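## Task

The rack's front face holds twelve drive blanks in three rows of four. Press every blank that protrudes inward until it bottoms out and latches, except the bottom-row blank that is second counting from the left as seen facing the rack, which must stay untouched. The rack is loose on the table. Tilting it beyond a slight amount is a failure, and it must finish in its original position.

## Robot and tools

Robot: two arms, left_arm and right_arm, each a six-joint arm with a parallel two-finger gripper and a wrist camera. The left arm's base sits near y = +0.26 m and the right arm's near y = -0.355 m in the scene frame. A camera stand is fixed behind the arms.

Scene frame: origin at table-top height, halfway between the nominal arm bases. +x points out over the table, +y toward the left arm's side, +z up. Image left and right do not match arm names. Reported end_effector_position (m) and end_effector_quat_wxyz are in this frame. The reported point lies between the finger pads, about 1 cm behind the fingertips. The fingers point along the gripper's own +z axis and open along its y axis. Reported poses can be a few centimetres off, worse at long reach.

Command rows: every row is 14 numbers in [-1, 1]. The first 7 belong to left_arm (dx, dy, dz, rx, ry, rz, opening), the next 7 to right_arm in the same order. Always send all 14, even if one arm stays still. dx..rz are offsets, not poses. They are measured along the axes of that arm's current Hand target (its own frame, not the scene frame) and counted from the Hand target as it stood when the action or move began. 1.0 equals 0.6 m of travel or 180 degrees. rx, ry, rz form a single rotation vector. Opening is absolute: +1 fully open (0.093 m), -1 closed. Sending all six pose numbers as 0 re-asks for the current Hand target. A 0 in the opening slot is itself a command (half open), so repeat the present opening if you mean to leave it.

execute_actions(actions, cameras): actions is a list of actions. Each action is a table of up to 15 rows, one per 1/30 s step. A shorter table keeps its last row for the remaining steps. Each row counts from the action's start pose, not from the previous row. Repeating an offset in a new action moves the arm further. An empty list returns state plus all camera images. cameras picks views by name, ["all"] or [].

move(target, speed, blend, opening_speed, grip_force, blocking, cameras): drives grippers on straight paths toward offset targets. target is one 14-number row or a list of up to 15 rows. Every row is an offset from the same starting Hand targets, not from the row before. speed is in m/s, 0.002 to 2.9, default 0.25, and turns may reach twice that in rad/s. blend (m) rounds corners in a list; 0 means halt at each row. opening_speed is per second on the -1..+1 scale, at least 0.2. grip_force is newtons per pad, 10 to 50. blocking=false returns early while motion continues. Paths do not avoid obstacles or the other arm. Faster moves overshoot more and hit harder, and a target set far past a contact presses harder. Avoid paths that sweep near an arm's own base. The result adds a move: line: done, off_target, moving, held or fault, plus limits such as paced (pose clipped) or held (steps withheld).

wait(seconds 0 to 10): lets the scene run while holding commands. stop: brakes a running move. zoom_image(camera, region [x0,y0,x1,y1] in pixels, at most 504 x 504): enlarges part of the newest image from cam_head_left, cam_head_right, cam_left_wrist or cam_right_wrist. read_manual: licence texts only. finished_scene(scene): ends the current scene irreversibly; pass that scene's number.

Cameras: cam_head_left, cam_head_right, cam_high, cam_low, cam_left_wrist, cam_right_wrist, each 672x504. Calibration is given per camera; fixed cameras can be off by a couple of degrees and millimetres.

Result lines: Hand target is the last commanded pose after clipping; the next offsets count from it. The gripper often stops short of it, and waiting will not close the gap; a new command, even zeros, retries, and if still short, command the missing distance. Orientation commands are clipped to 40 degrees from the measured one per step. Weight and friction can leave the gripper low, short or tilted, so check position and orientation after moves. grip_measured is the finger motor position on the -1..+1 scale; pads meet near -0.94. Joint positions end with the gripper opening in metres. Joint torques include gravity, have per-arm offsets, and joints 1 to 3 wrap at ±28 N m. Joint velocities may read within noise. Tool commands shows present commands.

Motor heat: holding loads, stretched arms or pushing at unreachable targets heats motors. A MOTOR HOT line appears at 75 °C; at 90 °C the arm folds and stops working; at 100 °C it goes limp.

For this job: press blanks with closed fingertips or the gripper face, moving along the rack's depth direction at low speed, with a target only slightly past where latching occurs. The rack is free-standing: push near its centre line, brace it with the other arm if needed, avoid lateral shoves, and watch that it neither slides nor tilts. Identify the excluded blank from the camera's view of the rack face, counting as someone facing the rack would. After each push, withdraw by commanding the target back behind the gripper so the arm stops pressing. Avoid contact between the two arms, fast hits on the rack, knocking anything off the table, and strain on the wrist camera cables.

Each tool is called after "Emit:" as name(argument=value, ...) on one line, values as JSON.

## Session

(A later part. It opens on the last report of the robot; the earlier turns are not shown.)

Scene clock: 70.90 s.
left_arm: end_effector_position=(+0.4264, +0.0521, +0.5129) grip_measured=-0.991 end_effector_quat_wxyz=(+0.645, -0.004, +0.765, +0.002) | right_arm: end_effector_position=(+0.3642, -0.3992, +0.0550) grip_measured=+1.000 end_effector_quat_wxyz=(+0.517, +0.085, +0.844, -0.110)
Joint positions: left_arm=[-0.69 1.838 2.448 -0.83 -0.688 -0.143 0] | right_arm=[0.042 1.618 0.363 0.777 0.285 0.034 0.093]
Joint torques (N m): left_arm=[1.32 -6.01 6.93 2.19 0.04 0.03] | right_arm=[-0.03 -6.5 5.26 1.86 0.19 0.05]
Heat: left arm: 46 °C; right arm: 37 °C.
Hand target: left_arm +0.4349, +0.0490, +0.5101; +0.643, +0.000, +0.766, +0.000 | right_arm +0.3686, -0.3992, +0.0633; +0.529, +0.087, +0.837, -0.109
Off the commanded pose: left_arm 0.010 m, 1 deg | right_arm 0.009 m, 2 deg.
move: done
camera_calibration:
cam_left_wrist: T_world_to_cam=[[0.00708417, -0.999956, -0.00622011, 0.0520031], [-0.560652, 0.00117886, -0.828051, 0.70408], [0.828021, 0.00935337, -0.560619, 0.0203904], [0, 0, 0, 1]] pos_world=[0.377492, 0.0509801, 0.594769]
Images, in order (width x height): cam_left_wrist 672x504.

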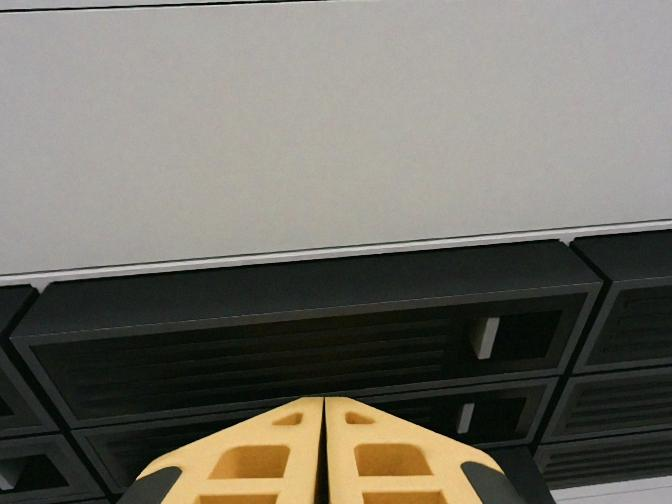

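Emit:
move(target=[0.003,0,0.0125,0,0,0,-1,0,0,0,0,0,0,1], cameras=["cam_left_wrist"], speed=0.04)

Scene clock: 72.97 s.
left_arm: end_effector_position=(+0.4270, +0.0521, +0.5126) grip_measured=-0.991 end_effector_quat_wxyz=(+0.644, -0.001, +0.765, +0.001) | right_arm: end_effector_position=(+0.3642, -0.3992, +0.0550) grip_measured=+1.000 end_effector_quat_wxyz=(+0.517, +0.085, +0.844, -0.110)
Joint positions: left_arm=[-0.687 1.838 2.448 -0.831 -0.679 -0.141 0] | right_arm=[0.042 1.618 0.363 0.777 0.285 0.034 0.093]
Joint torques (N m): left_arm=[2.17 -5.08 6.41 2.37 0.07 0.03] | right_arm=[-0.05 -6.57 5.04 1.87 0.16 0.02]
Heat: left arm: 46 °C; right arm: 37 °C.
Hand target: left_arm +0.4420, +0.0490, +0.5070; +0.643, +0.000, +0.766, +0.000 | right_arm +0.3686, -0.3992, +0.0633; +0.529, +0.087, +0.837, -0.109
Off the commanded pose: left_arm 0.016 m, 0 deg | right_arm 0.009 m, 2 deg.
move: off_target (left_arm)
camera_calibration:
cam_left_wrist: T_world_to_cam=[[0.00127461, -0.999976, -0.0067852, 0.0547343], [-0.561992, 0.00489603, -0.827128, 0.704055], [0.827142, 0.00486749, -0.561972, 0.0209193], [0, 0, 0, 1]] pos_world=[0.3783, 0.0511841, 0.594471]
Images, in order (width x height): cam_left_wrist 672x504.

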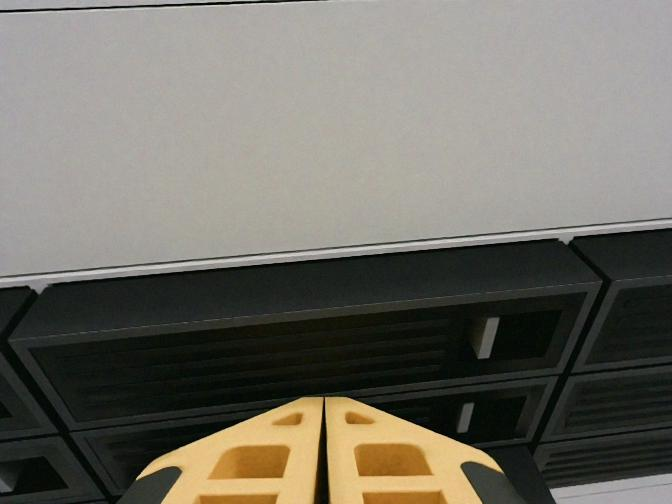

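Emit:
move(target=[0.0093,0,-0.1677,0,0,0,-1,0,0,0,0,0,0,1], cameras=["all"], speed=0.1)

Emit:
zoom_image(camera="cam_left_wrist", region=[120, 130, 620, 450])

Emit:
zoom_image(camera="cam_head_right", region=[120, 0, 400, 90])

Scene clock: 78.57 s.
left_arm: end_effector_position=(+0.3476, +0.0419, +0.5187) grip_measured=-0.991 end_effector_quat_wxyz=(+0.644, +0.005, +0.765, -0.004) | right_arm: end_effector_position=(+0.3642, -0.3992, +0.0550) grip_measured=+1.000 end_effector_quat_wxyz=(+0.517, +0.085, +0.844, -0.110)
Joint positions: left_arm=[-0.891 1.65 2.266 -0.882 -0.862 -0.205 0] | right_arm=[0.042 1.618 0.363 0.777 0.285 0.034 0.093]
Joint torques (N m): left_arm=[-0.17 -8.94 3.73 1.89 -0.37 -0.11] | right_arm=[-0.08 -6.5 5.18 1.85 0.19 0.03]
Heat: left arm: 47 °C; right arm: 37 °C.
Hand target: left_arm +0.3419, +0.0490, +0.5191; +0.643, +0.000, +0.766, +0.000 | right_arm +0.3686, -0.3992, +0.0633; +0.529, +0.087, +0.837, -0.109
Off the commanded pose: left_arm 0.009 m, 1 deg | right_arm 0.009 m, 2 deg.
move: done
camera_calibration:
cam_left_wrist: T_world_to_cam=[[-0.0144639, -0.999868, -0.00738487, 0.050449], [-0.562713, 0.0142447, -0.826529, 0.664002], [0.826525, -0.00779926, -0.562845, 0.0912907], [0, 0, 0, 1]] pos_world=[0.298918, 0.0416958, 0.600572]
cam_right_wrist: T_world_to_cam=[[-0.250153, -0.962888, 0.101338, -0.298712], [-0.777856, 0.137547, -0.613206, 0.408985], [0.57651, -0.232222, -0.783396, -0.175138], [0, 0, 0, 1]] pos_world=[0.344376, -0.384551, 0.14386]

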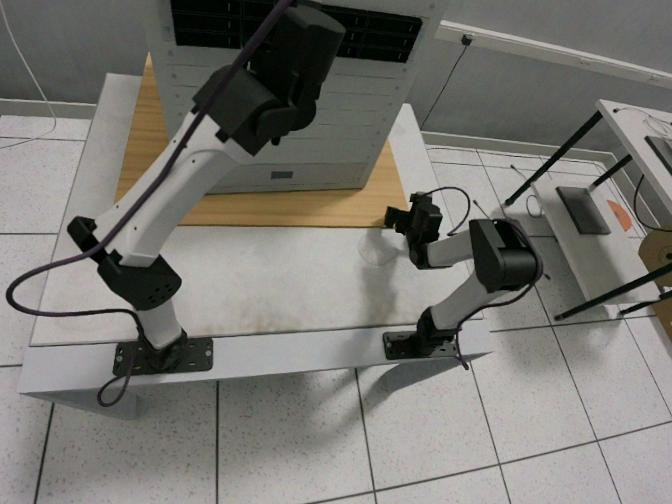

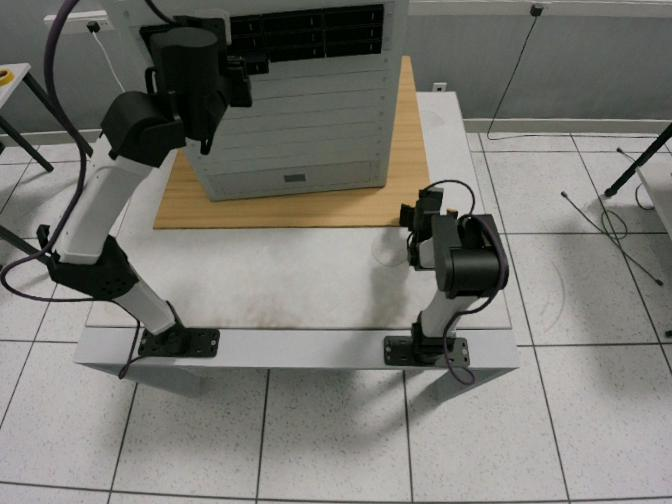

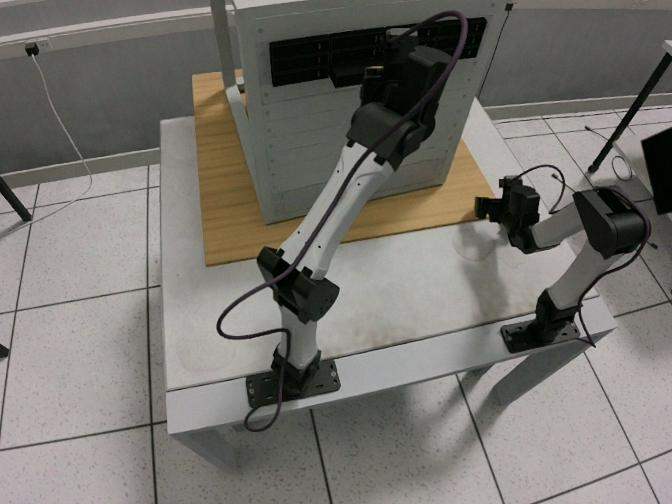

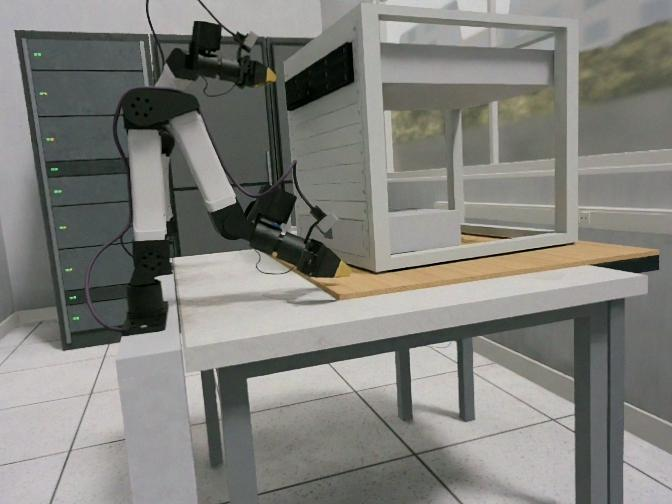

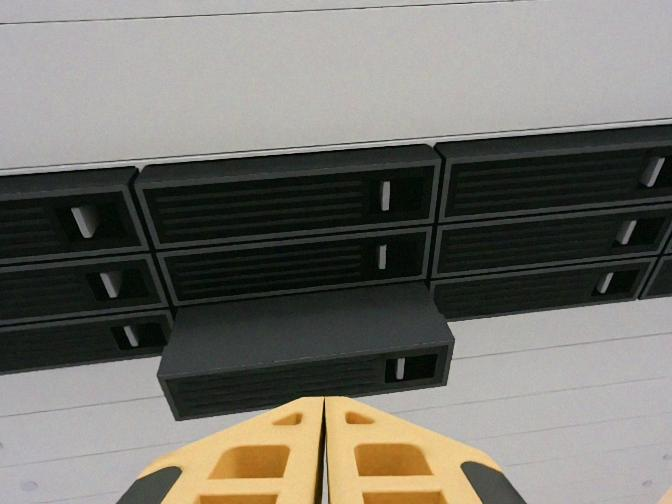

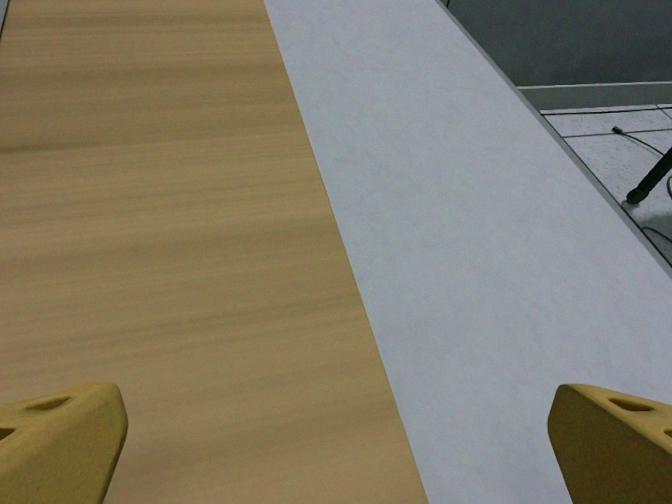

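Scaled by 1.008 from the camera's 672x504 image, which has a finer 960x720 frame.

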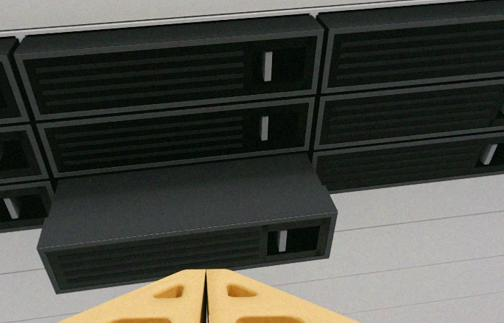

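Scaled by 1.800 from the camera's 672x504 image, which has a finer 960x720 frame.

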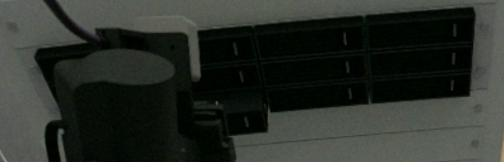

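Emit:
finished_scene(scene=2)

The scene is finished: the task was done.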